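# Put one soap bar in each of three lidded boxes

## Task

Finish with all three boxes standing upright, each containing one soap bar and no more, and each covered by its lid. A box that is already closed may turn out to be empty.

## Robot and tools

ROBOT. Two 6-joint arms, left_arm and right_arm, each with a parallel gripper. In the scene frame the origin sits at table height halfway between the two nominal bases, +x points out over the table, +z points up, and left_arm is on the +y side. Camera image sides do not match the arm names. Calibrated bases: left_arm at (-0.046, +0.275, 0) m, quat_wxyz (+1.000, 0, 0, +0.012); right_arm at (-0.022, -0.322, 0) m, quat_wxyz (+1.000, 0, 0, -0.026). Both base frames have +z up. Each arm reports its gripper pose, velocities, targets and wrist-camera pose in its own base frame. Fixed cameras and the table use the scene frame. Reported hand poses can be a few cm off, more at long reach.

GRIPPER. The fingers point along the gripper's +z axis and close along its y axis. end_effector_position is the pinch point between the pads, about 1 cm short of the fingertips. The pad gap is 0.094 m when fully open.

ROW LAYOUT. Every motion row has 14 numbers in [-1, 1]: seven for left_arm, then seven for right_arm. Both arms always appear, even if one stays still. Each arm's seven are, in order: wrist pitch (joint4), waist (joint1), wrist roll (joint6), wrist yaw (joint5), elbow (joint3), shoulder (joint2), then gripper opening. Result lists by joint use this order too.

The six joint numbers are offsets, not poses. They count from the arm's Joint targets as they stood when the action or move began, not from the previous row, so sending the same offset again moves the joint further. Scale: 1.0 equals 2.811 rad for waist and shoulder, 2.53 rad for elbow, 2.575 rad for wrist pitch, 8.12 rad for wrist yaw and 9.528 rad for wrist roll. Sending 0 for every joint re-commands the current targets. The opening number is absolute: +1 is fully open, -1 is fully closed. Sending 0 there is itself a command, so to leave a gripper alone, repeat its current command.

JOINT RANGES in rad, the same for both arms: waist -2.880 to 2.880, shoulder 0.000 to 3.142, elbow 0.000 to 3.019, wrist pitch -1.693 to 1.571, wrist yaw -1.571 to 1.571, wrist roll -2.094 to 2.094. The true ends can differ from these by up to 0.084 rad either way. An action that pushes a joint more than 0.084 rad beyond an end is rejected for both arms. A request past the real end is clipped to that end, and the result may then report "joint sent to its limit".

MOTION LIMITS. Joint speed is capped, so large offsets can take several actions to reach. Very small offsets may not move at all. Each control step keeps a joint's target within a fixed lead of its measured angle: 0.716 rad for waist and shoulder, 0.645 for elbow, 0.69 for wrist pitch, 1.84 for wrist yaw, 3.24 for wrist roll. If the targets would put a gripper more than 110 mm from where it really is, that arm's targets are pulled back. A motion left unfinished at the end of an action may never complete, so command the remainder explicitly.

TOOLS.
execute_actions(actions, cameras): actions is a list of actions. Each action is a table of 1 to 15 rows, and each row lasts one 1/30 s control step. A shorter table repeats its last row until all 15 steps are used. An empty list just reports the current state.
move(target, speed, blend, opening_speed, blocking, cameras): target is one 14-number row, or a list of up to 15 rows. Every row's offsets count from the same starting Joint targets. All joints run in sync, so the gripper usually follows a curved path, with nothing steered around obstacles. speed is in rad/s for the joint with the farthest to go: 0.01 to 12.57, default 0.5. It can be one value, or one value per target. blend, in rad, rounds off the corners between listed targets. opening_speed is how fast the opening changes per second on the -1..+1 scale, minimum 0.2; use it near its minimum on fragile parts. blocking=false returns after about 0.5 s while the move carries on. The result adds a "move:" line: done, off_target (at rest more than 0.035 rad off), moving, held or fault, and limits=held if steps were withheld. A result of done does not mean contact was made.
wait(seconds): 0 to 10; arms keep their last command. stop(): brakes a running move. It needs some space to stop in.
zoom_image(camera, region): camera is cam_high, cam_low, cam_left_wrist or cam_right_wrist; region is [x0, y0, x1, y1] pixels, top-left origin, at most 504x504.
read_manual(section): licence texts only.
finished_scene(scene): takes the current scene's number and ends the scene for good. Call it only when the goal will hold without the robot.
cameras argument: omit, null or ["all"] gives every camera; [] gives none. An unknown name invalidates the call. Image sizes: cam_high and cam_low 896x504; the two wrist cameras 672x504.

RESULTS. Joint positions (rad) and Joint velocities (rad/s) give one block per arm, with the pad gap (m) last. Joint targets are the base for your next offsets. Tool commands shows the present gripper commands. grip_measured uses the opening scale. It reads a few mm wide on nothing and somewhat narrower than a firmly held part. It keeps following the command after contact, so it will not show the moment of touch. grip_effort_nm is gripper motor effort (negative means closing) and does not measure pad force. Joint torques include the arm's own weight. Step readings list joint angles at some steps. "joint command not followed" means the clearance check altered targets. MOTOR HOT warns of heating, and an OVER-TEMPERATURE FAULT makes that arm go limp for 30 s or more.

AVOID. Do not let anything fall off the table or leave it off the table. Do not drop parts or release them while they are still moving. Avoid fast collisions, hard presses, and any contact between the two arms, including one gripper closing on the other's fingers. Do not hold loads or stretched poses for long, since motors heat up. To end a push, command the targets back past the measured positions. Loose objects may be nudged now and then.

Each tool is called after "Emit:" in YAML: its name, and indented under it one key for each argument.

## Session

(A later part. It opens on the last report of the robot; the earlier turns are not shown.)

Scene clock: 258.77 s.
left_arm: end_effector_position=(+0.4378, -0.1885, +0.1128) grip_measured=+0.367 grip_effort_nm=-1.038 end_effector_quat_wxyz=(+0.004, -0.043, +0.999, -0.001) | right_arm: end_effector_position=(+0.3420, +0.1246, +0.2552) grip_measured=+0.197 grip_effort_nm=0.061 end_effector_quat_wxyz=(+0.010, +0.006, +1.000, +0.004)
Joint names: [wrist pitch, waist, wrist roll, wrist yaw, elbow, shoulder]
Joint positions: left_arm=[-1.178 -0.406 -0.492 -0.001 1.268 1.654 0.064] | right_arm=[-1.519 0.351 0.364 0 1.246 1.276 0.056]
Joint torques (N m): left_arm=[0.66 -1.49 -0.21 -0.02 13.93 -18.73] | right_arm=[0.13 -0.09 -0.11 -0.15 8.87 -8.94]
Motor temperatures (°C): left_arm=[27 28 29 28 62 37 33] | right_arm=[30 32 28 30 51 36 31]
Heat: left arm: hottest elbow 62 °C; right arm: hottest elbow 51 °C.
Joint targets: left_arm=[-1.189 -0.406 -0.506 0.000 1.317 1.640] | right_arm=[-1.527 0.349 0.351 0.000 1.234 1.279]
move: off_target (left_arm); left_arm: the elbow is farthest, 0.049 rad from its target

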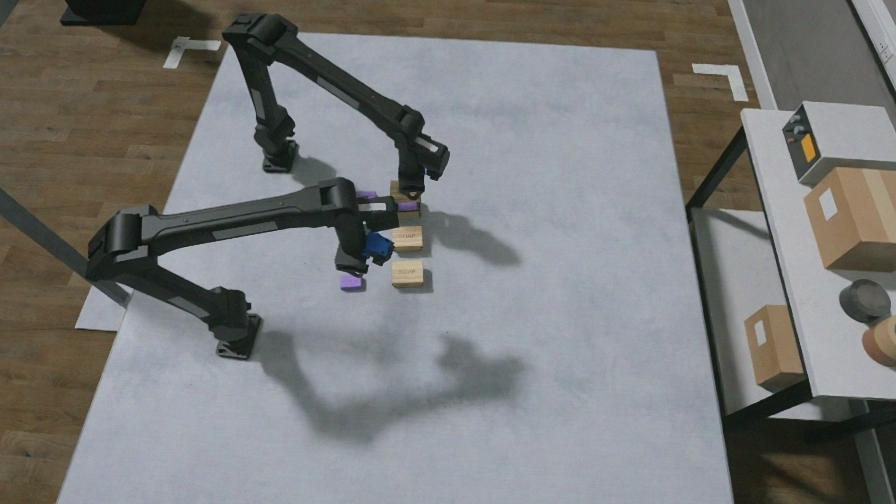

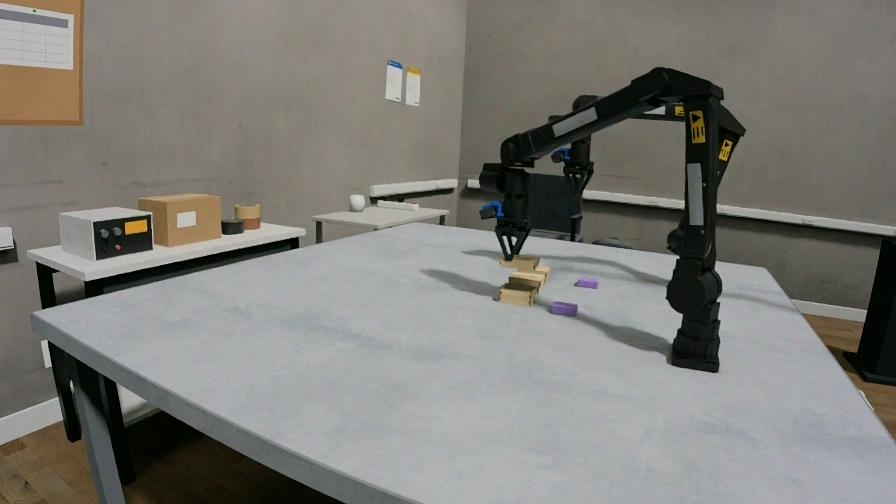

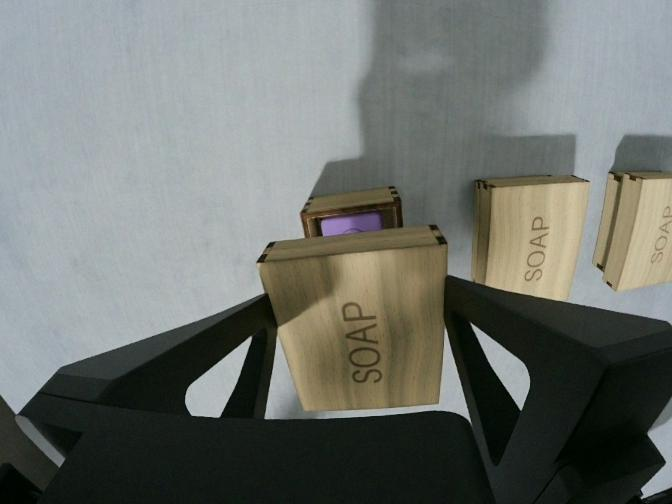

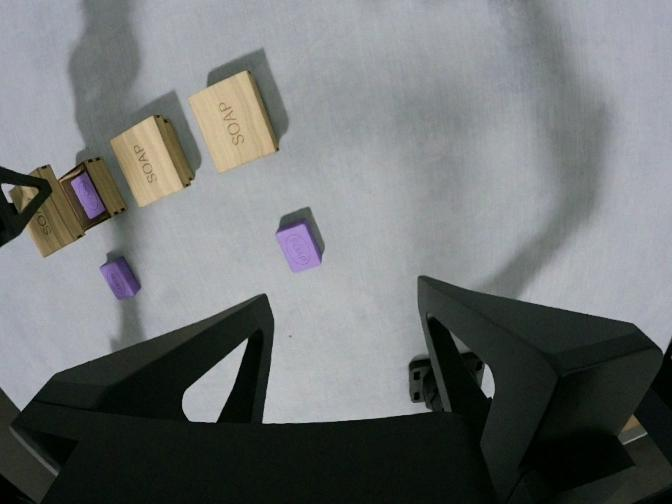

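Emit:
move:
  target:
    - [0.0082,0.0053,0.0045,0,-0.0237,0.0125,0.15,0,0,0,0,0,0,0.2]
    - [0.0579,0.0053,0.0045,0,-0.0522,0.0352,0.15,0,0,0,0,0,0,0.2]
  speed: 0.1
  cameras: ["cam_left_wrist","cam_low"]

Emit:
zoom_image:
  camera: "cam_left_wrist"
  region: [240, 180, 480, 280]

Emit:
zoom_image:
  camera: "cam_low"
  region: [490, 250, 560, 320]

Scene clock: 280.47 s.
left_arm: end_effector_position=(+0.4362, -0.1859, +0.0605) grip_measured=+0.367 grip_effort_nm=-1.033 end_effector_quat_wxyz=(+0.000, -0.037, +0.999, +0.001) | right_arm: end_effector_position=(+0.3420, +0.1246, +0.2552) grip_measured=+0.198 grip_effort_nm=0.051 end_effector_quat_wxyz=(+0.010, +0.006, +1.000, +0.004)
Joint names: [wrist pitch, waist, wrist roll, wrist yaw, elbow, shoulder]
Joint positions: left_arm=[-1.053 -0.402 -0.477 -0.001 1.194 1.713 0.064] | right_arm=[-1.519 0.351 0.364 0 1.246 1.276 0.056]
Joint torques (N m): left_arm=[1.58 -0.67 0.11 -0.02 8.03 -15.33] | right_arm=[0.13 -0.03 -0.11 -0.14 8.9 -8.94]
Motor temperatures (°C): left_arm=[27 28 29 28 62 37 33] | right_arm=[29 32 28 30 51 35 30]
Heat: left arm: hottest elbow 62 °C; right arm: hottest elbow 51 °C.
Joint targets: left_arm=[-1.040 -0.391 -0.463 0.000 1.185 1.738] | right_arm=[-1.527 0.349 0.351 0.000 1.234 1.279]
move: done
Images, in order (width x height): cam_low 896x504, cam_left_wrist 672x504.

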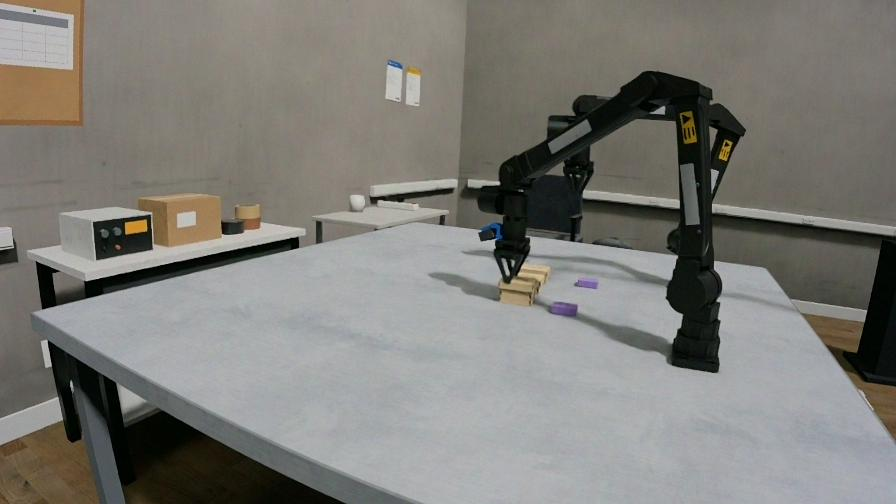

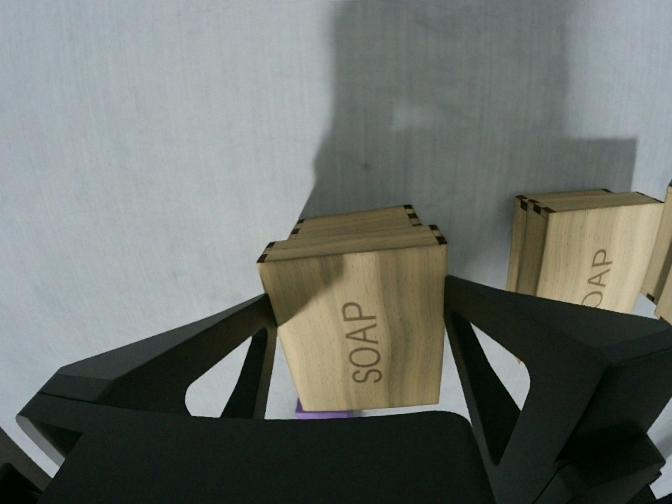

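Scaled by 2.100 from the camera's 672x504 image, which has a finer 960x720 frame.

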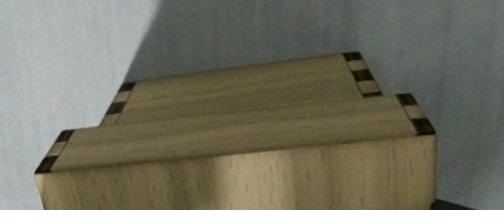

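Scaled by 7.200 from the camera's 896x504 image, which has a finer 1280x720 frame.

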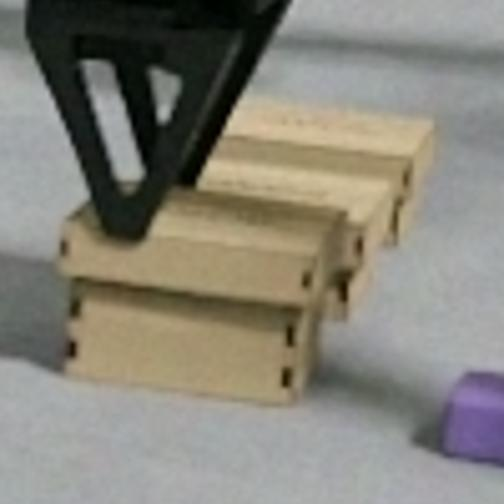

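Emit:
move:
  target: [0.0155,0,0,0,-0.0067,0.0092,0.15,0,0,0,0,0,0,0.2]
  speed: 0.06
  cameras: ["cam_left_wrist","cam_low"]

Emit:
zoom_image:
  camera: "cam_low"
  region: [490, 250, 560, 320]

Scene clock: 307.70 s.
left_arm: end_effector_position=(+0.4392, -0.1866, +0.0512) grip_measured=+0.367 grip_effort_nm=-1.038 end_effector_quat_wxyz=(+0.005, -0.037, +0.999, -0.002) | right_arm: end_effector_position=(+0.3420, +0.1246, +0.2552) grip_measured=+0.198 grip_effort_nm=0.051 end_effector_quat_wxyz=(+0.010, +0.006, +1.000, +0.004)
Joint names: [wrist pitch, waist, wrist roll, wrist yaw, elbow, shoulder]
Joint positions: left_arm=[-1.018 -0.401 -0.475 -0.001 1.184 1.726 0.064] | right_arm=[-1.519 0.351 0.364 0 1.246 1.276 0.056]
Joint torques (N m): left_arm=[1.72 -0.79 0.09 -0.02 7.36 -14.33] | right_arm=[0.13 -0.09 -0.11 -0.14 8.9 -8.94]
Motor temperatures (°C): left_arm=[27 28 29 28 55 37 33] | right_arm=[29 32 28 30 51 34 30]
Heat: left arm: hottest elbow 55 °C; right arm: hottest elbow 51 °C.
Joint targets: left_arm=[-1.000 -0.391 -0.463 0.000 1.168 1.764] | right_arm=[-1.527 0.349 0.351 0.000 1.234 1.279]
move: off_target (left_arm); left_arm: the shoulder is farthest, 0.038 rad from its target
Images, in order (width x height): cam_low 896x504, cam_left_wrist 672x504.

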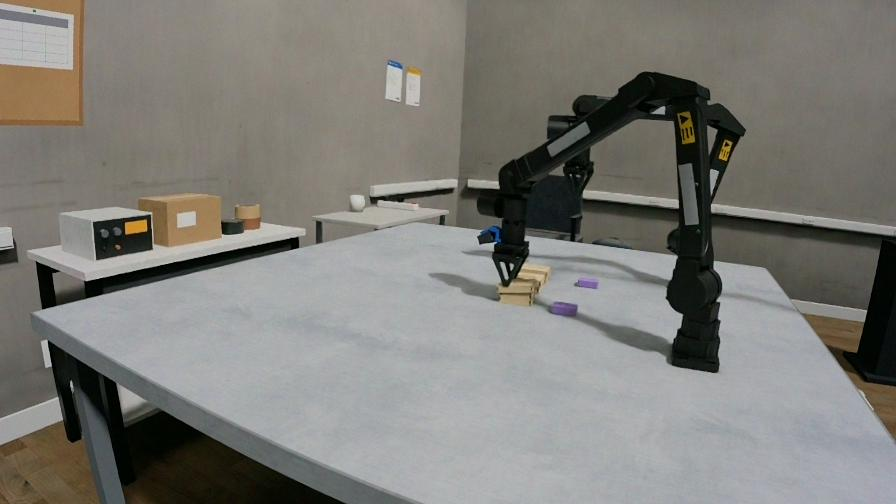

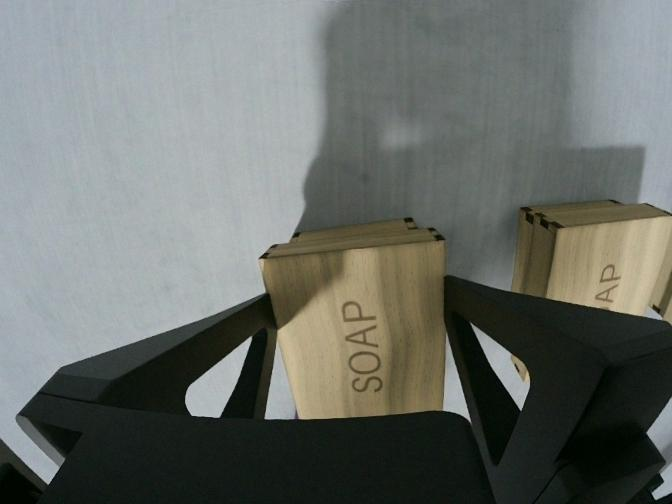

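Scaled by 7.200 from the camera's 896x504 image, which has a finer 1280x720 frame.

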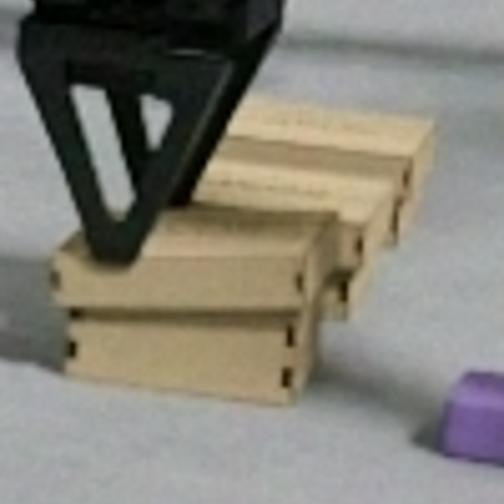

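Emit:
move:
  target:
    - [-0.008,0,0,0,0.005,-0.0228,0.15,0,0,0,0,0,0,0.2]
    - [-0.0198,0,0,0,0.005,-0.0228,0.15,0,0,0,0,0,0,0.2]
  speed: 0.06
  cameras: ["cam_left_wrist","cam_low"]

Emit:
zoom_image:
  camera: "cam_left_wrist"
  region: [240, 180, 480, 280]

Emit:
zoom_image:
  camera: "cam_low"
  region: [490, 250, 560, 320]

Scene clock: 328.37 s.
left_arm: end_effector_position=(+0.4355, -0.1850, +0.0560) grip_measured=+0.367 grip_effort_nm=-1.038 end_effector_quat_wxyz=(+0.001, -0.037, +0.999, +0.000) | right_arm: end_effector_position=(+0.3420, +0.1246, +0.2552) grip_measured=+0.198 grip_effort_nm=0.051 end_effector_quat_wxyz=(+0.010, +0.006, +1.000, +0.004)
Joint names: [wrist pitch, waist, wrist roll, wrist yaw, elbow, shoulder]
Joint positions: left_arm=[-1.038 -0.401 -0.475 -0.001 1.184 1.715 0.064] | right_arm=[-1.519 0.351 0.364 0 1.246 1.276 0.056]
Joint torques (N m): left_arm=[0.64 -0.73 0.09 -0.02 8.55 -19.08] | right_arm=[0.13 -0.09 -0.11 -0.14 8.88 -8.88]
Heat: left arm: hottest elbow 52 °C; right arm: hottest elbow 51 °C.
Joint targets: left_arm=[-1.051 -0.391 -0.463 0.000 1.181 1.700] | right_arm=[-1.527 0.349 0.351 0.000 1.234 1.279]
move: done
Images, in order (width x height): cam_low 896x504, cam_left_wrist 672x504.

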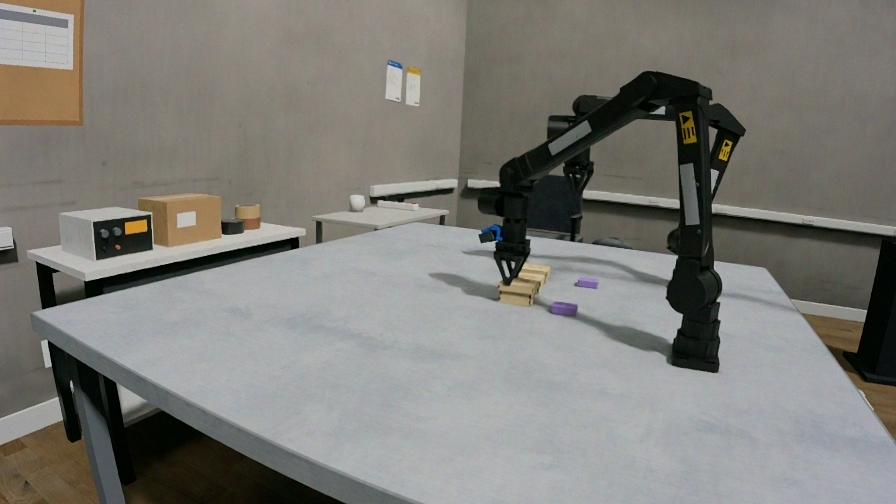

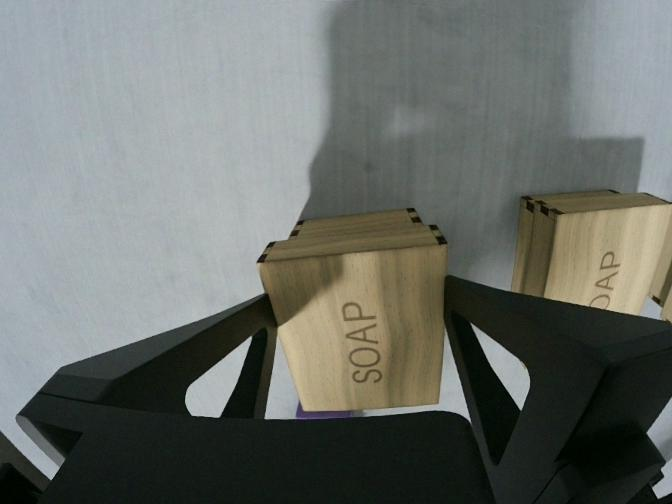

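Scaled by 2.100 from the camera's 672x504 image, which has a finer 960x720 frame.

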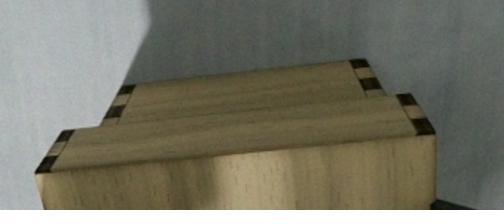

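Scaled by 7.200 from the camera's 896x504 image, which has a finer 1280x720 frame.

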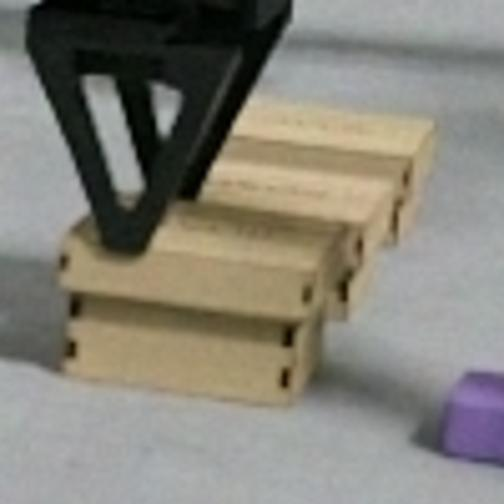

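Emit:
move:
  target:
    - [0.008,0,0,0,0,0.0125,0.15,0,0,0,0,0,0,0.2]
    - [0.0144,0,0,0,-0.0055,0.0171,0.15,0,0,0,0,0,0,0.2]
    - [0.0206,0,0,0,-0.0083,0.0203,0.15,0,0,0,0,0,0,0.2]
  speed: 0.05
  cameras: ["cam_left_wrist","cam_low"]

Emit:
zoom_image:
  camera: "cam_low"
  region: [490, 250, 560, 320]

Scene clock: 349.37 s.
left_arm: end_effector_position=(+0.4353, -0.1850, +0.0453) grip_measured=+0.367 grip_effort_nm=-1.038 end_effector_quat_wxyz=(+0.001, -0.037, +0.999, +0.000) | right_arm: end_effector_position=(+0.3420, +0.1246, +0.2552) grip_measured=+0.198 grip_effort_nm=0.046 end_effector_quat_wxyz=(+0.010, +0.006, +1.000, +0.004)
Joint names: [wrist pitch, waist, wrist roll, wrist yaw, elbow, shoulder]
Joint positions: left_arm=[-1.01 -0.401 -0.475 -0.001 1.17 1.729 0.064] | right_arm=[-1.519 0.351 0.364 0 1.246 1.276 0.056]
Joint torques (N m): left_arm=[1.57 -0.79 0.08 -0.02 7.64 -15.21] | right_arm=[0.13 -0.09 -0.11 -0.14 8.87 -8.94]
Heat: left arm: hottest elbow 51 °C; right arm: hottest elbow 51 °C.
Joint targets: left_arm=[-0.998 -0.391 -0.463 0.000 1.160 1.757] | right_arm=[-1.527 0.349 0.351 0.000 1.234 1.279]
move: done
Images, in order (width x height): cam_low 896x504, cam_left_wrist 672x504.

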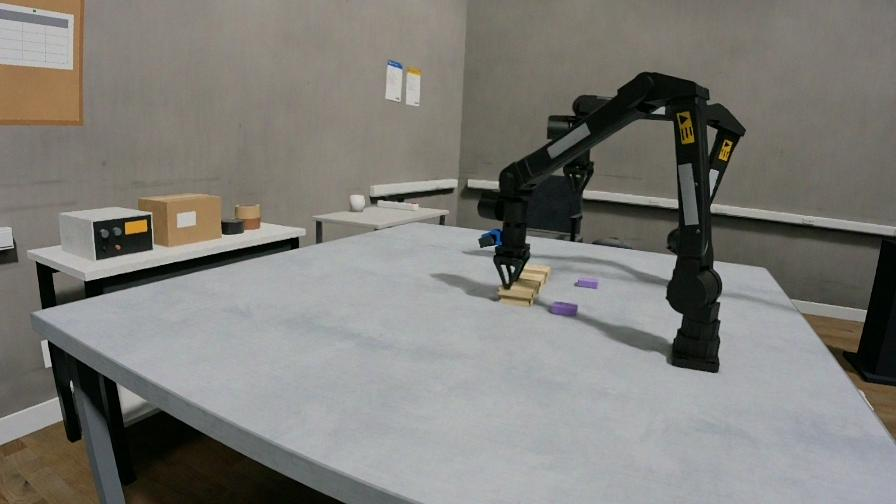

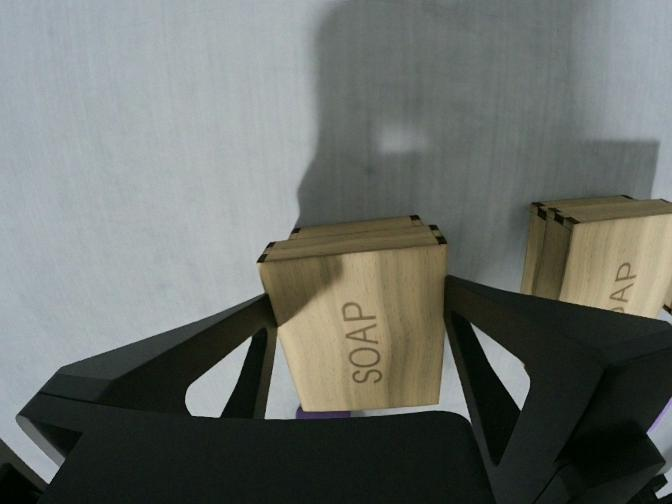

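Scaled by 7.200 from the camera's 896x504 image, which has a finer 1280x720 frame.

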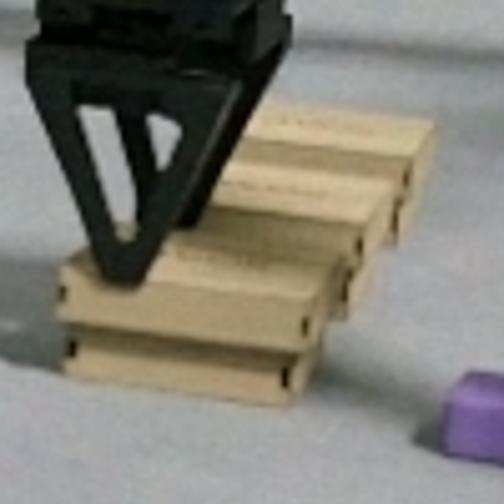

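Emit:
move:
  target:
    - [0,0,0,0,0,0,0.9,0,0,0,0,0,0,0.2]
    - [-0.0784,0,0,0,0.0613,-0.0445,0.9,0,-0.06,0,0,0,0,0.2]
    - [-0.1017,-0.0683,-0.0189,0,0.1395,0.0153,1,0,-0.06,0,0,0,0,0.2]
  speed: [0.2,0.2,0.35]
  opening_speed: 0.4

Emit:
zoom_image:
  camera: "cam_low"
  region: [490, 250, 560, 320]

Scene clock: 382.03 s.
left_arm: end_effector_position=(+0.4421, -0.2932, +0.1219) grip_measured=+0.996 grip_effort_nm=0.129 end_effector_quat_wxyz=(+0.002, -0.022, +1.000, -0.001) | right_arm: end_effector_position=(+0.3578, +0.0668, +0.2552) grip_measured=+0.198 grip_effort_nm=0.051 end_effector_quat_wxyz=(+0.010, +0.089, +0.996, +0.003)
Joint names: [wrist pitch, waist, wrist roll, wrist yaw, elbow, shoulder]
Joint positions: left_arm=[-1.248 -0.585 -0.629 -0.001 1.461 1.779 0.094] | right_arm=[-1.519 0.186 0.364 0 1.246 1.276 0.056]
Joint torques (N m): left_arm=[0.64 -1.44 -0.22 -0.03 14.39 -17.96] | right_arm=[0.13 -0.44 -0.11 -0.15 8.9 -8.94]
Motor temperatures (°C): left_arm=[27 28 29 28 47 37 33] | right_arm=[29 32 28 30 51 32 30]
Heat: left arm: hottest elbow 47 °C; right arm: hottest elbow 51 °C.
Joint targets: left_arm=[-1.260 -0.583 -0.643 0.000 1.513 1.800] | right_arm=[-1.527 0.181 0.351 0.000 1.234 1.279]
move: off_target (left_arm); target 3's new numbers were sent with left_arm's elbow 0.052 rad from that target; left_arm: the elbow is farthest, 0.052 rad from its target

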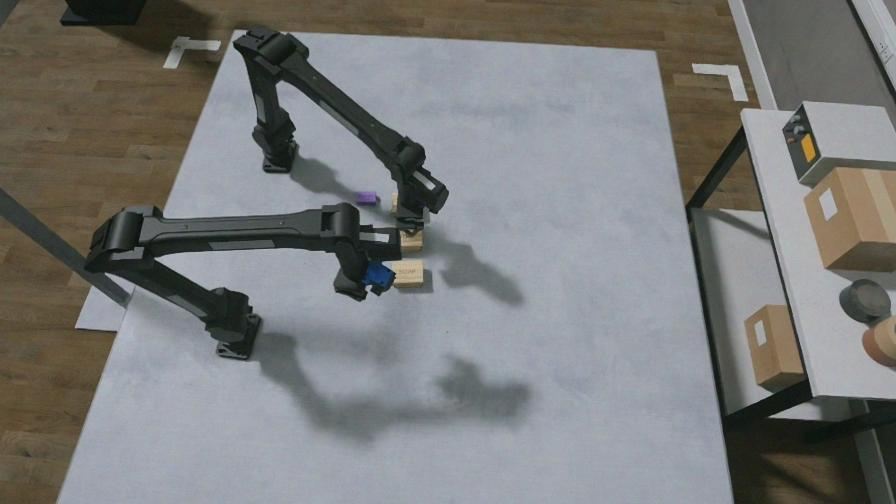

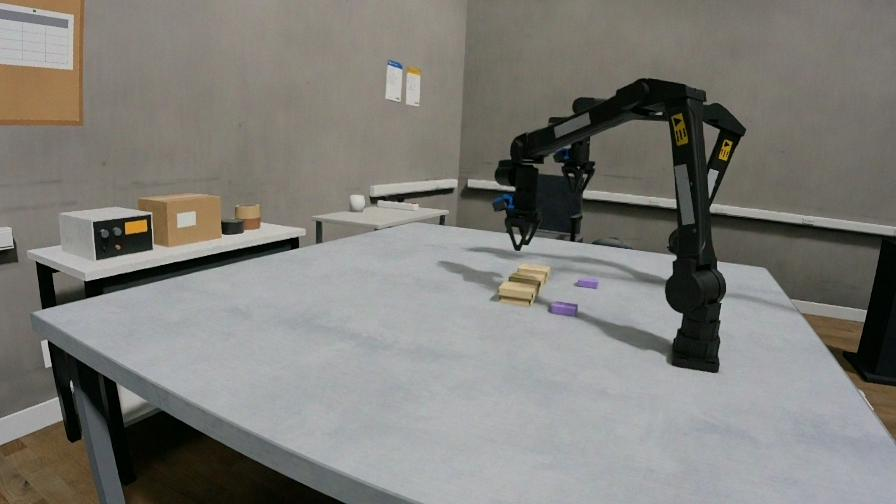

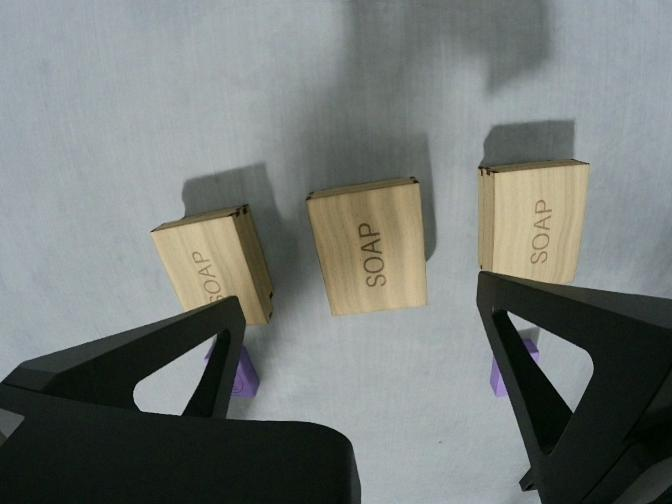

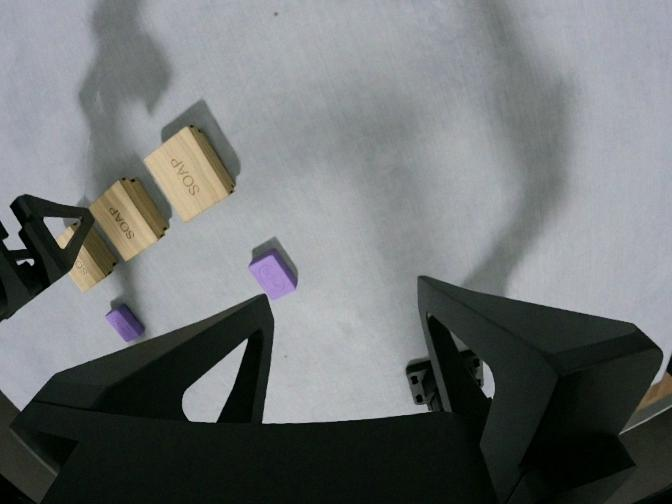

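Scaled by 7.200 from the camera's 896x504 image, which has a finer 1280x720 frame.

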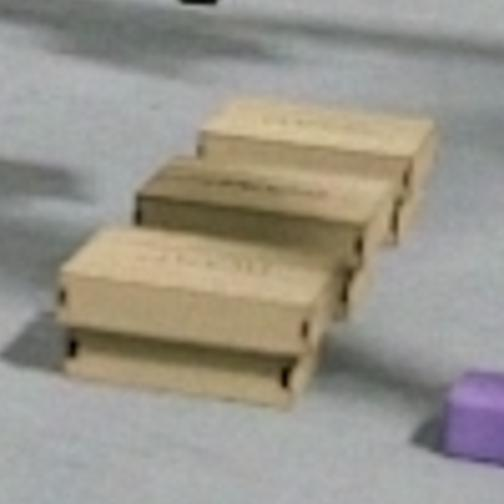

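Emit:
move:
  target:
    - [0.061,-0.0064,0,0,-0.0482,0.0288,1,0,0,0,0,0,0,0.2]
    - [0.0757,-0.0064,0,0,-0.0557,0.0359,1,0,0,0,0,0,0,0.2]
  speed: [0.25,0.1]
  cameras: ["cam_left_wrist"]

Scene clock: 407.80 s.
left_arm: end_effector_position=(+0.4461, -0.2988, +0.0474) grip_measured=+0.997 grip_effort_nm=0.129 end_effector_quat_wxyz=(+0.002, -0.020, +1.000, -0.001) | right_arm: end_effector_position=(+0.3578, +0.0668, +0.2552) grip_measured=+0.198 grip_effort_nm=0.051 end_effector_quat_wxyz=(+0.010, +0.089, +0.996, +0.003)
Joint names: [wrist pitch, waist, wrist roll, wrist yaw, elbow, shoulder]
Joint positions: left_arm=[-1.078 -0.59 -0.629 -0.001 1.382 1.87 0.094] | right_arm=[-1.519 0.186 0.364 0 1.246 1.276 0.056]
Joint torques (N m): left_arm=[1.73 -2.43 -0.22 -0.04 8.08 -17.55] | right_arm=[0.13 -0.38 -0.11 -0.14 8.88 -9]
Heat: left arm: hottest elbow 49 °C; right arm: hottest elbow 51 °C.
Joint targets: left_arm=[-1.065 -0.601 -0.643 0.000 1.372 1.901] | right_arm=[-1.527 0.181 0.351 0.000 1.234 1.279]
move: done
Images, in order (width x height): cam_left_wrist 672x504.

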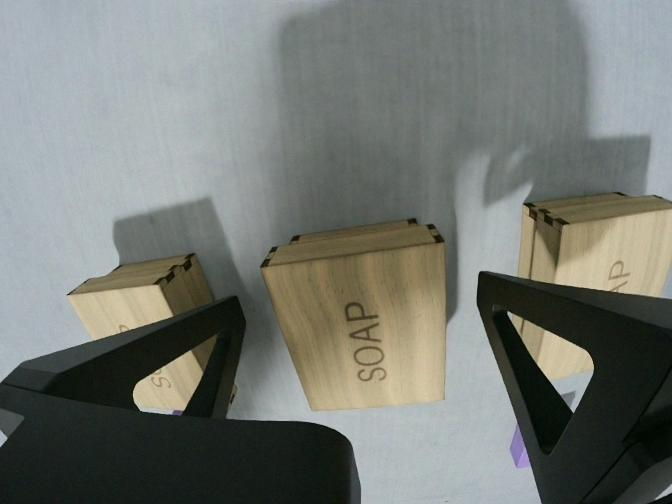

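Emit:
move:
  target:
    - [0,0,0,0,0,0,0.15,0,0,0,0,0,0,0.2]
    - [-0.0078,0,0,0,0.0229,-0.0146,0.15,0,0,0,0,0,0,0.2]
    - [-0.0396,0,0,0,0.0411,-0.0288,0.15,0,0,0,0,0,0,0.2]
    - [-0.0742,0,0,0,0.0625,-0.0409,0.15,0,0,0,0,0,0,0.2]
  speed: [0.1,0.08,0.08,0.2]
  opening_speed: 0.5
  cameras: ["cam_left_wrist","cam_low"]

Emit:
zoom_image:
  camera: "cam_left_wrist"
  region: [240, 160, 480, 280]

Scene clock: 425.30 s.
left_arm: end_effector_position=(+0.4457, -0.3025, +0.1189) grip_measured=+0.153 grip_effort_nm=-0.154 end_effector_quat_wxyz=(+0.003, -0.017, +1.000, -0.003) | right_arm: end_effector_position=(+0.3578, +0.0668, +0.2552) grip_measured=+0.198 grip_effort_nm=0.042 end_effector_quat_wxyz=(+0.010, +0.089, +0.996, +0.003)
Joint names: [wrist pitch, waist, wrist roll, wrist yaw, elbow, shoulder]
Joint positions: left_arm=[-1.245 -0.595 -0.63 0 1.482 1.799 0.054] | right_arm=[-1.519 0.186 0.364 0 1.246 1.276 0.056]
Joint torques (N m): left_arm=[0.57 -1.96 -0.21 -0.08 14.05 -21.3] | right_arm=[0.13 -0.44 -0.11 -0.14 8.88 -8.94]
Heat: left arm: hottest elbow 49 °C; right arm: hottest elbow 51 °C.
Joint targets: left_arm=[-1.256 -0.601 -0.643 0.000 1.530 1.786] | right_arm=[-1.527 0.181 0.351 0.000 1.234 1.279]
move: off_target (left_arm); left_arm: the elbow is farthest, 0.048 rad from its target
Images, in order (width x height): cam_low 896x504, cam_left_wrist 672x504.

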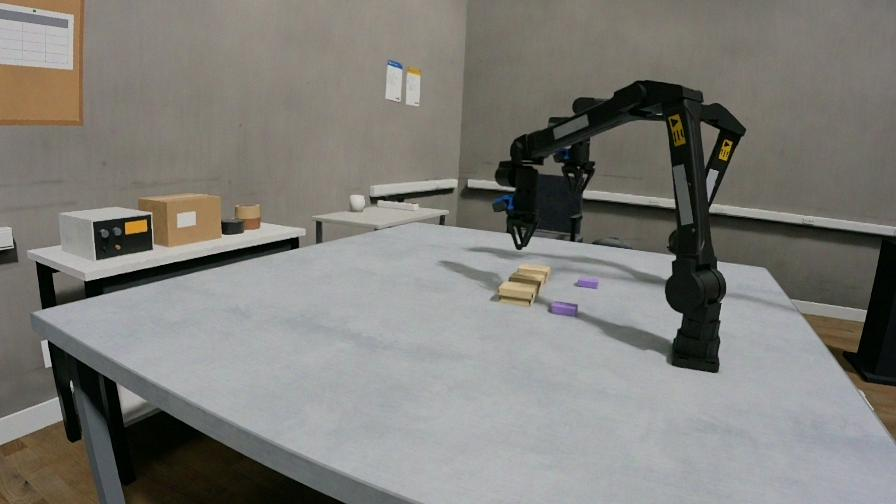

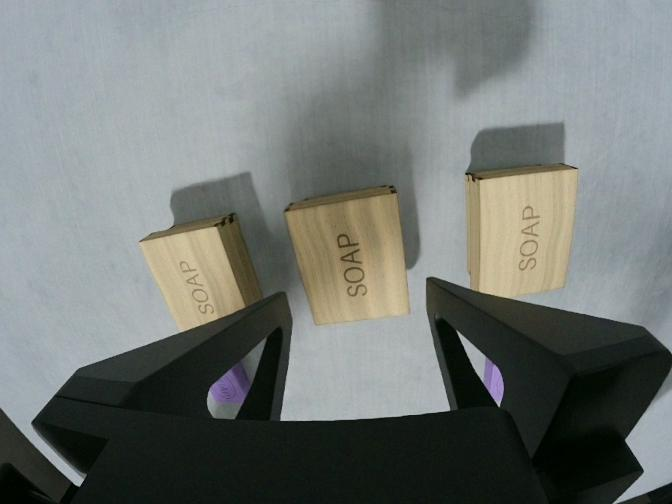

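Scaled by 2.100 from the camera's 672x504 image, which has a finer 960x720 frame.

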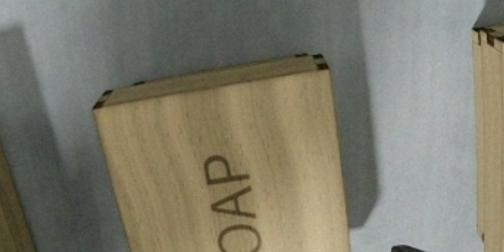

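Emit:
move:
  target: [0,0.0078,0,0,0,0,1,0,0,0,0,0,0,0.2]
  cameras: []

Emit:
move:
  target:
    - [0.0594,0,0,0,-0.0549,0.0338,1,0,0,0,0,0,0,0.2]
    - [0.0742,0,0,0,-0.0625,0.0409,1,0,0,0,0,0,0,0.2]
  speed: [0.25,0.1]
  cameras: ["cam_left_wrist"]

Scene clock: 437.90 s.
left_arm: end_effector_position=(+0.4474, -0.2999, +0.1189) grip_measured=+0.997 grip_effort_nm=0.125 end_effector_quat_wxyz=(+0.003, -0.020, +1.000, -0.002) | right_arm: end_effector_position=(+0.3578, +0.0668, +0.2552) grip_measured=+0.198 grip_effort_nm=0.042 end_effector_quat_wxyz=(+0.010, +0.089, +0.996, +0.003)
Joint names: [wrist pitch, waist, wrist roll, wrist yaw, elbow, shoulder]
Joint positions: left_arm=[-1.245 -0.59 -0.63 0 1.482 1.799 0.094] | right_arm=[-1.519 0.186 0.364 0 1.246 1.276 0.056]
Joint torques (N m): left_arm=[0.64 -0.73 -0.2 -0.08 14.08 -21.48] | right_arm=[0.14 -0.44 -0.11 -0.14 8.9 -8.94]
Motor temperatures (°C): left_arm=[27 28 29 28 52 39 31] | right_arm=[29 32 28 30 51 32 30]
Heat: left arm: hottest elbow 52 °C; right arm: hottest elbow 51 °C.
Joint targets: left_arm=[-1.256 -0.579 -0.643 0.000 1.530 1.786] | right_arm=[-1.527 0.181 0.351 0.000 1.234 1.279]
move: off_target (left_arm); left_arm: the elbow is farthest, 0.048 rad from its target
No camera images: "cameras" was empty.

Scene clock: 439.37 s.
left_arm: end_effector_position=(+0.4459, -0.2989, +0.0468) grip_measured=+0.997 grip_effort_nm=0.125 end_effector_quat_wxyz=(+0.001, -0.020, +1.000, -0.001) | right_arm: end_effector_position=(+0.3578, +0.0668, +0.2552) grip_measured=+0.198 grip_effort_nm=0.051 end_effector_quat_wxyz=(+0.010, +0.089, +0.996, +0.003)
Joint names: [wrist pitch, waist, wrist roll, wrist yaw, elbow, shoulder]
Joint positions: left_arm=[-1.078 -0.59 -0.63 0 1.382 1.871 0.094] | right_arm=[-1.519 0.186 0.364 0 1.246 1.276 0.056]
Joint torques (N m): left_arm=[1.61 -0.73 -0.2 -0.08 8.05 -18.02] | right_arm=[0.14 -0.44 -0.11 -0.15 8.9 -8.88]
Heat: left arm: hottest elbow 52 °C; right arm: hottest elbow 51 °C.
Joint targets: left_arm=[-1.065 -0.579 -0.643 0.000 1.372 1.901] | right_arm=[-1.527 0.181 0.351 0.000 1.234 1.279]
move: done
Images, in order (width x height): cam_left_wrist 672x504.

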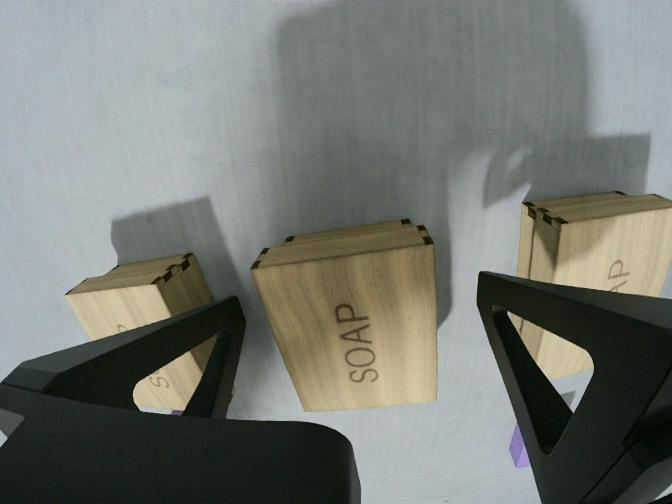

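Emit:
move:
  target: [0,0.0025,0,0,0,0,1,0,0,0,0,0,0,0.2]
  speed: 0.1
  cameras: []

Emit:
move:
  target: [0,0,0,0,0,0,0.15,0,0,0,0,0,0,0.2]
  opening_speed: 0.5
  cameras: ["cam_left_wrist"]

Emit:
move:
  target:
    - [-0.0078,0,0,0,0.0229,-0.0146,0.15,0,0,0,0,0,0,0.2]
    - [-0.0396,0,0,0,0.0411,-0.0288,0.15,0,0,0,0,0,0,0.2]
    - [-0.0742,0,0,0,0.0625,-0.0409,0.15,0,0,0,0,0,0,0.2]
  speed: [0.08,0.08,0.2]
  cameras: ["cam_left_wrist","cam_low"]

Emit:
zoom_image:
  camera: "cam_left_wrist"
  region: [240, 160, 480, 280]

Scene clock: 461.20 s.
left_arm: end_effector_position=(+0.4481, -0.2959, +0.0468) grip_measured=+0.997 grip_effort_nm=0.134 end_effector_quat_wxyz=(+0.002, -0.024, +1.000, -0.001) | right_arm: end_effector_position=(+0.3578, +0.0668, +0.2552) grip_measured=+0.198 grip_effort_nm=0.056 end_effector_quat_wxyz=(+0.010, +0.089, +0.996, +0.003)
Joint names: [wrist pitch, waist, wrist roll, wrist yaw, elbow, shoulder]
Joint positions: left_arm=[-1.077 -0.583 -0.63 0 1.382 1.871 0.094] | right_arm=[-1.519 0.186 0.364 0 1.246 1.276 0.056]
Joint torques (N m): left_arm=[1.59 -0.67 -0.2 -0.09 8.08 -18.02] | right_arm=[0.14 -0.44 -0.11 -0.15 8.9 -8.94]
Heat: left arm: hottest elbow 50 °C; right arm: hottest elbow 50 °C.
Joint targets: left_arm=[-1.065 -0.572 -0.643 0.000 1.372 1.901] | right_arm=[-1.527 0.181 0.351 0.000 1.234 1.279]
move: done
No camera images: "cameras" was empty.

Scene clock: 463.23 s.
left_arm: end_effector_position=(+0.4488, -0.2964, +0.0472) grip_measured=+0.154 grip_effort_nm=-0.183 end_effector_quat_wxyz=(+0.003, -0.024, +1.000, -0.003) | right_arm: end_effector_position=(+0.3578, +0.0668, +0.2552) grip_measured=+0.198 grip_effort_nm=0.042 end_effector_quat_wxyz=(+0.010, +0.089, +0.996, +0.003)
Joint names: [wrist pitch, waist, wrist roll, wrist yaw, elbow, shoulder]
Joint positions: left_arm=[-1.074 -0.582 -0.63 0.002 1.382 1.87 0.054] | right_arm=[-1.519 0.186 0.364 0 1.246 1.276 0.056]
Joint torques (N m): left_arm=[1.5 -0.79 -0.21 -0.15 8.09 -17.44] | right_arm=[0.14 -0.44 -0.11 -0.14 8.88 -8.94]
Heat: left arm: hottest elbow 49 °C; right arm: hottest elbow 50 °C.
Joint targets: left_arm=[-1.065 -0.572 -0.643 0.000 1.372 1.901] | right_arm=[-1.527 0.181 0.351 0.000 1.234 1.279]
move: done
Images, in order (width x height): cam_left_wrist 672x504.

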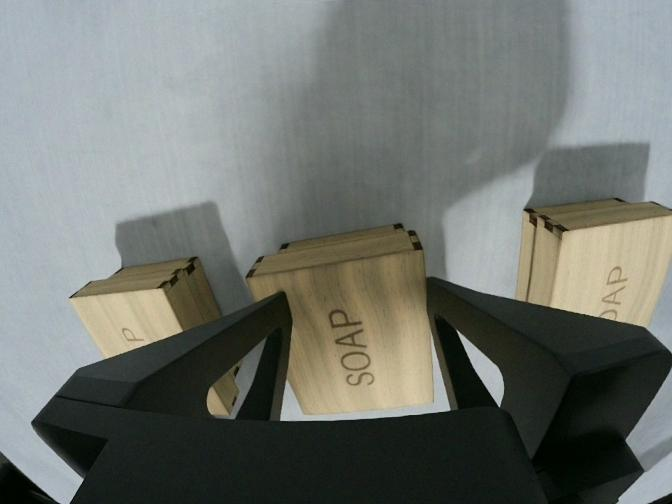

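Scene clock: 466.00 s.
left_arm: end_effector_position=(+0.4495, -0.2969, +0.1189) grip_measured=+0.153 grip_effort_nm=-0.144 end_effector_quat_wxyz=(+0.003, -0.024, +1.000, -0.003) | right_arm: end_effector_position=(+0.3578, +0.0668, +0.2552) grip_measured=+0.198 grip_effort_nm=0.056 end_effector_quat_wxyz=(+0.010, +0.089, +0.996, +0.003)
Joint names: [wrist pitch, waist, wrist roll, wrist yaw, elbow, shoulder]
Joint positions: left_arm=[-1.245 -0.582 -0.63 0.002 1.482 1.799 0.054] | right_arm=[-1.519 0.186 0.364 0 1.246 1.276 0.056]
Joint torques (N m): left_arm=[0.46 -0.79 -0.2 -0.16 13.96 -21.25] | right_arm=[0.12 -0.44 -0.11 -0.15 8.88 -8.94]
Heat: left arm: hottest elbow 50 °C; right arm: hottest elbow 50 °C.
Joint targets: left_arm=[-1.256 -0.572 -0.643 0.000 1.530 1.786] | right_arm=[-1.527 0.181 0.351 0.000 1.234 1.279]
move: off_target (left_arm); left_arm: the elbow is farthest, 0.048 rad from its target
Images, in order (width x height): cam_low 896x504, cam_left_wrist 672x504.

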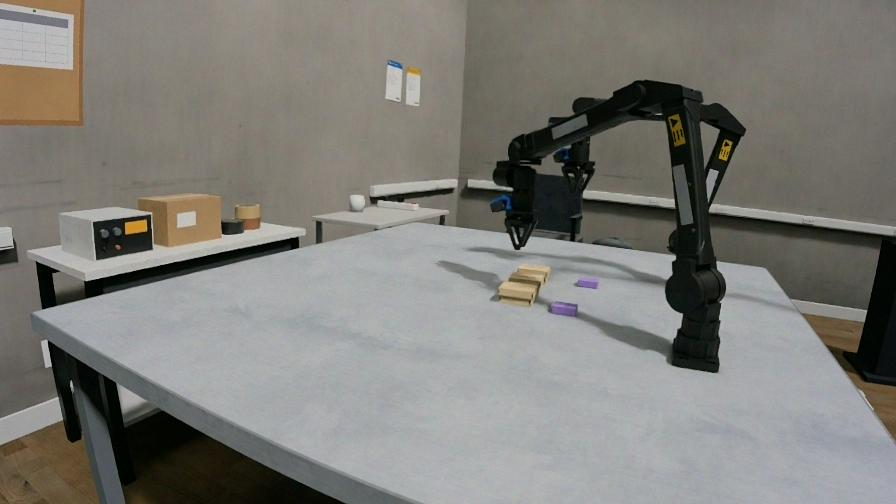

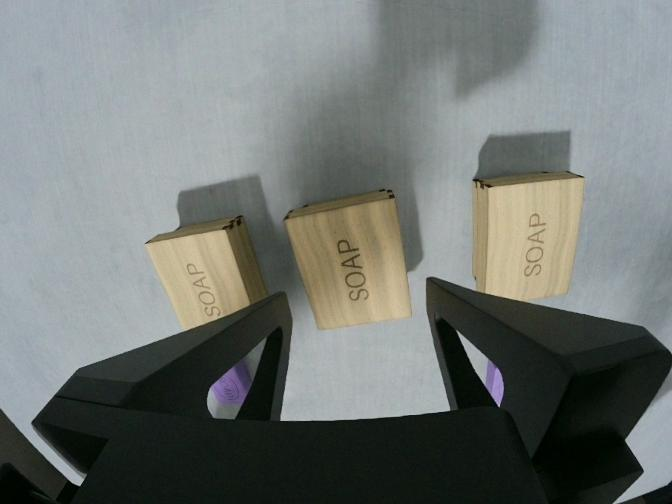

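Scaled by 2.100 from the camera's 672x504 image, which has a finer 960x720 frame.

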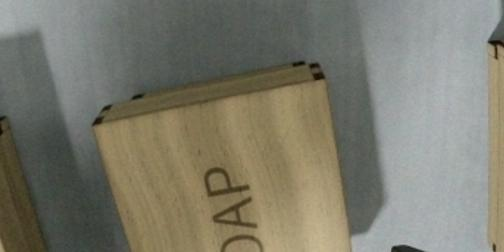

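Emit:
move:
  target: [0,0,0,0,0,0,1,0,0,0,0,0,0,0.2]
  cameras: []

Emit:
move:
  target:
    - [0.0617,0.0011,-0.003,0,-0.0625,0.0292,1,0,0,0,0,0,0,0.2]
    - [0.0804,0.0011,-0.003,0,-0.0715,0.0381,1,0,0,0,0,0,0,0.2]
  speed: [0.25,0.1]
  cameras: ["cam_left_wrist","cam_low"]

Emit:
zoom_image:
  camera: "cam_low"
  region: [490, 240, 570, 320]

Scene clock: 508.70 s.
left_arm: end_effector_position=(+0.4494, -0.2969, +0.1189) grip_measured=+0.996 grip_effort_nm=0.139 end_effector_quat_wxyz=(+0.003, -0.024, +1.000, -0.003) | right_arm: end_effector_position=(+0.3578, +0.0668, +0.2552) grip_measured=+0.198 grip_effort_nm=0.046 end_effector_quat_wxyz=(+0.010, +0.089, +0.996, +0.003)
Joint names: [wrist pitch, waist, wrist roll, wrist yaw, elbow, shoulder]
Joint positions: left_arm=[-1.245 -0.582 -0.63 0.002 1.482 1.799 0.094] | right_arm=[-1.519 0.186 0.364 0 1.246 1.276 0.056]
Joint torques (N m): left_arm=[0.65 -0.73 -0.2 -0.15 14.09 -21.48] | right_arm=[0.13 -0.38 -0.11 -0.15 8.88 -8.94]
Motor temperatures (°C): left_arm=[27 28 29 28 58 40 31] | right_arm=[29 32 28 30 50 32 30]
Heat: left arm: hottest elbow 58 °C; right arm: hottest elbow 50 °C.
Joint targets: left_arm=[-1.256 -0.572 -0.643 0.000 1.530 1.786] | right_arm=[-1.527 0.181 0.351 0.000 1.234 1.279]
move: off_target (left_arm); left_arm: the elbow is farthest, 0.048 rad from its target
No camera images: "cameras" was empty.

Scene clock: 510.37 s.
left_arm: end_effector_position=(+0.4440, -0.2921, +0.0429) grip_measured=+0.997 grip_effort_nm=0.139 end_effector_quat_wxyz=(+0.001, -0.038, +0.999, -0.002) | right_arm: end_effector_position=(+0.3578, +0.0668, +0.2552) grip_measured=+0.198 grip_effort_nm=0.042 end_effector_quat_wxyz=(+0.010, +0.089, +0.996, +0.003)
Joint names: [wrist pitch, waist, wrist roll, wrist yaw, elbow, shoulder]
Joint positions: left_arm=[-1.062 -0.58 -0.657 0.002 1.359 1.864 0.094] | right_arm=[-1.519 0.186 0.364 0 1.246 1.276 0.056]
Joint torques (N m): left_arm=[1.46 -0.62 -0.23 -0.16 8.02 -17.67] | right_arm=[0.13 -0.44 -0.11 -0.14 8.88 -8.94]
Motor temperatures (°C): left_arm=[27 28 29 28 57 39 31] | right_arm=[29 32 28 30 50 32 30]
Heat: left arm: hottest elbow 57 °C; right arm: hottest elbow 50 °C.
Joint targets: left_arm=[-1.049 -0.569 -0.671 0.000 1.349 1.894] | right_arm=[-1.527 0.181 0.351 0.000 1.234 1.279]
move: done
Images, in order (width x height): cam_low 896x504, cam_left_wrist 672x504.

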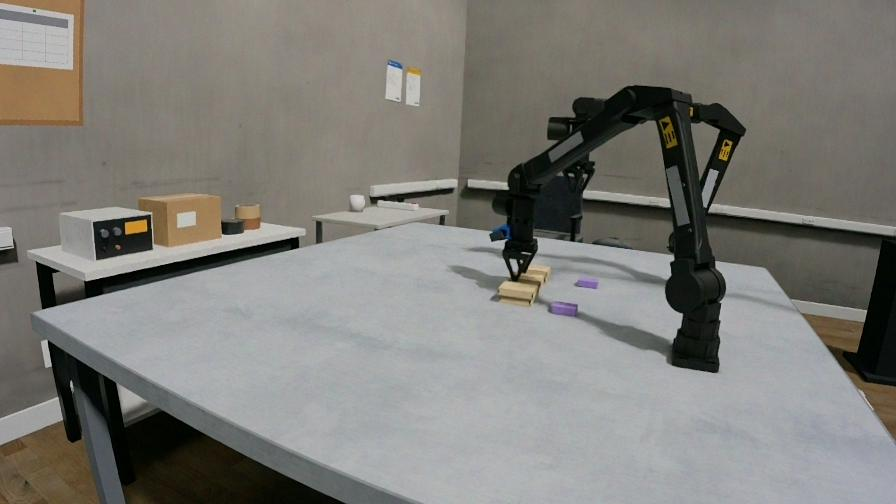

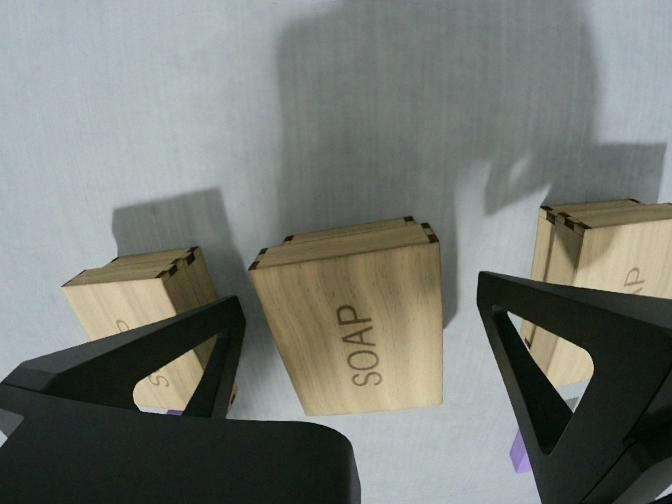

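Scaled by 6.300 from the camera's 896x504 image, which has a finer 1280x720 frame.

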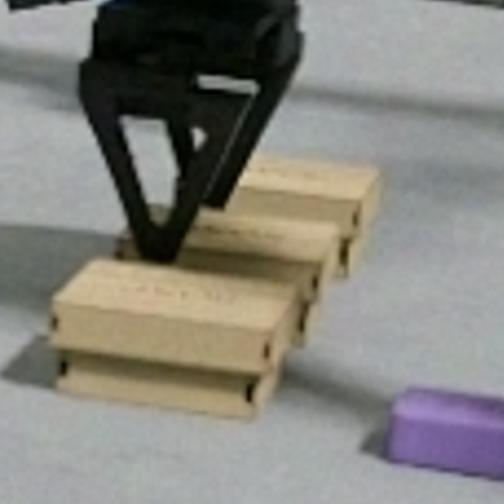

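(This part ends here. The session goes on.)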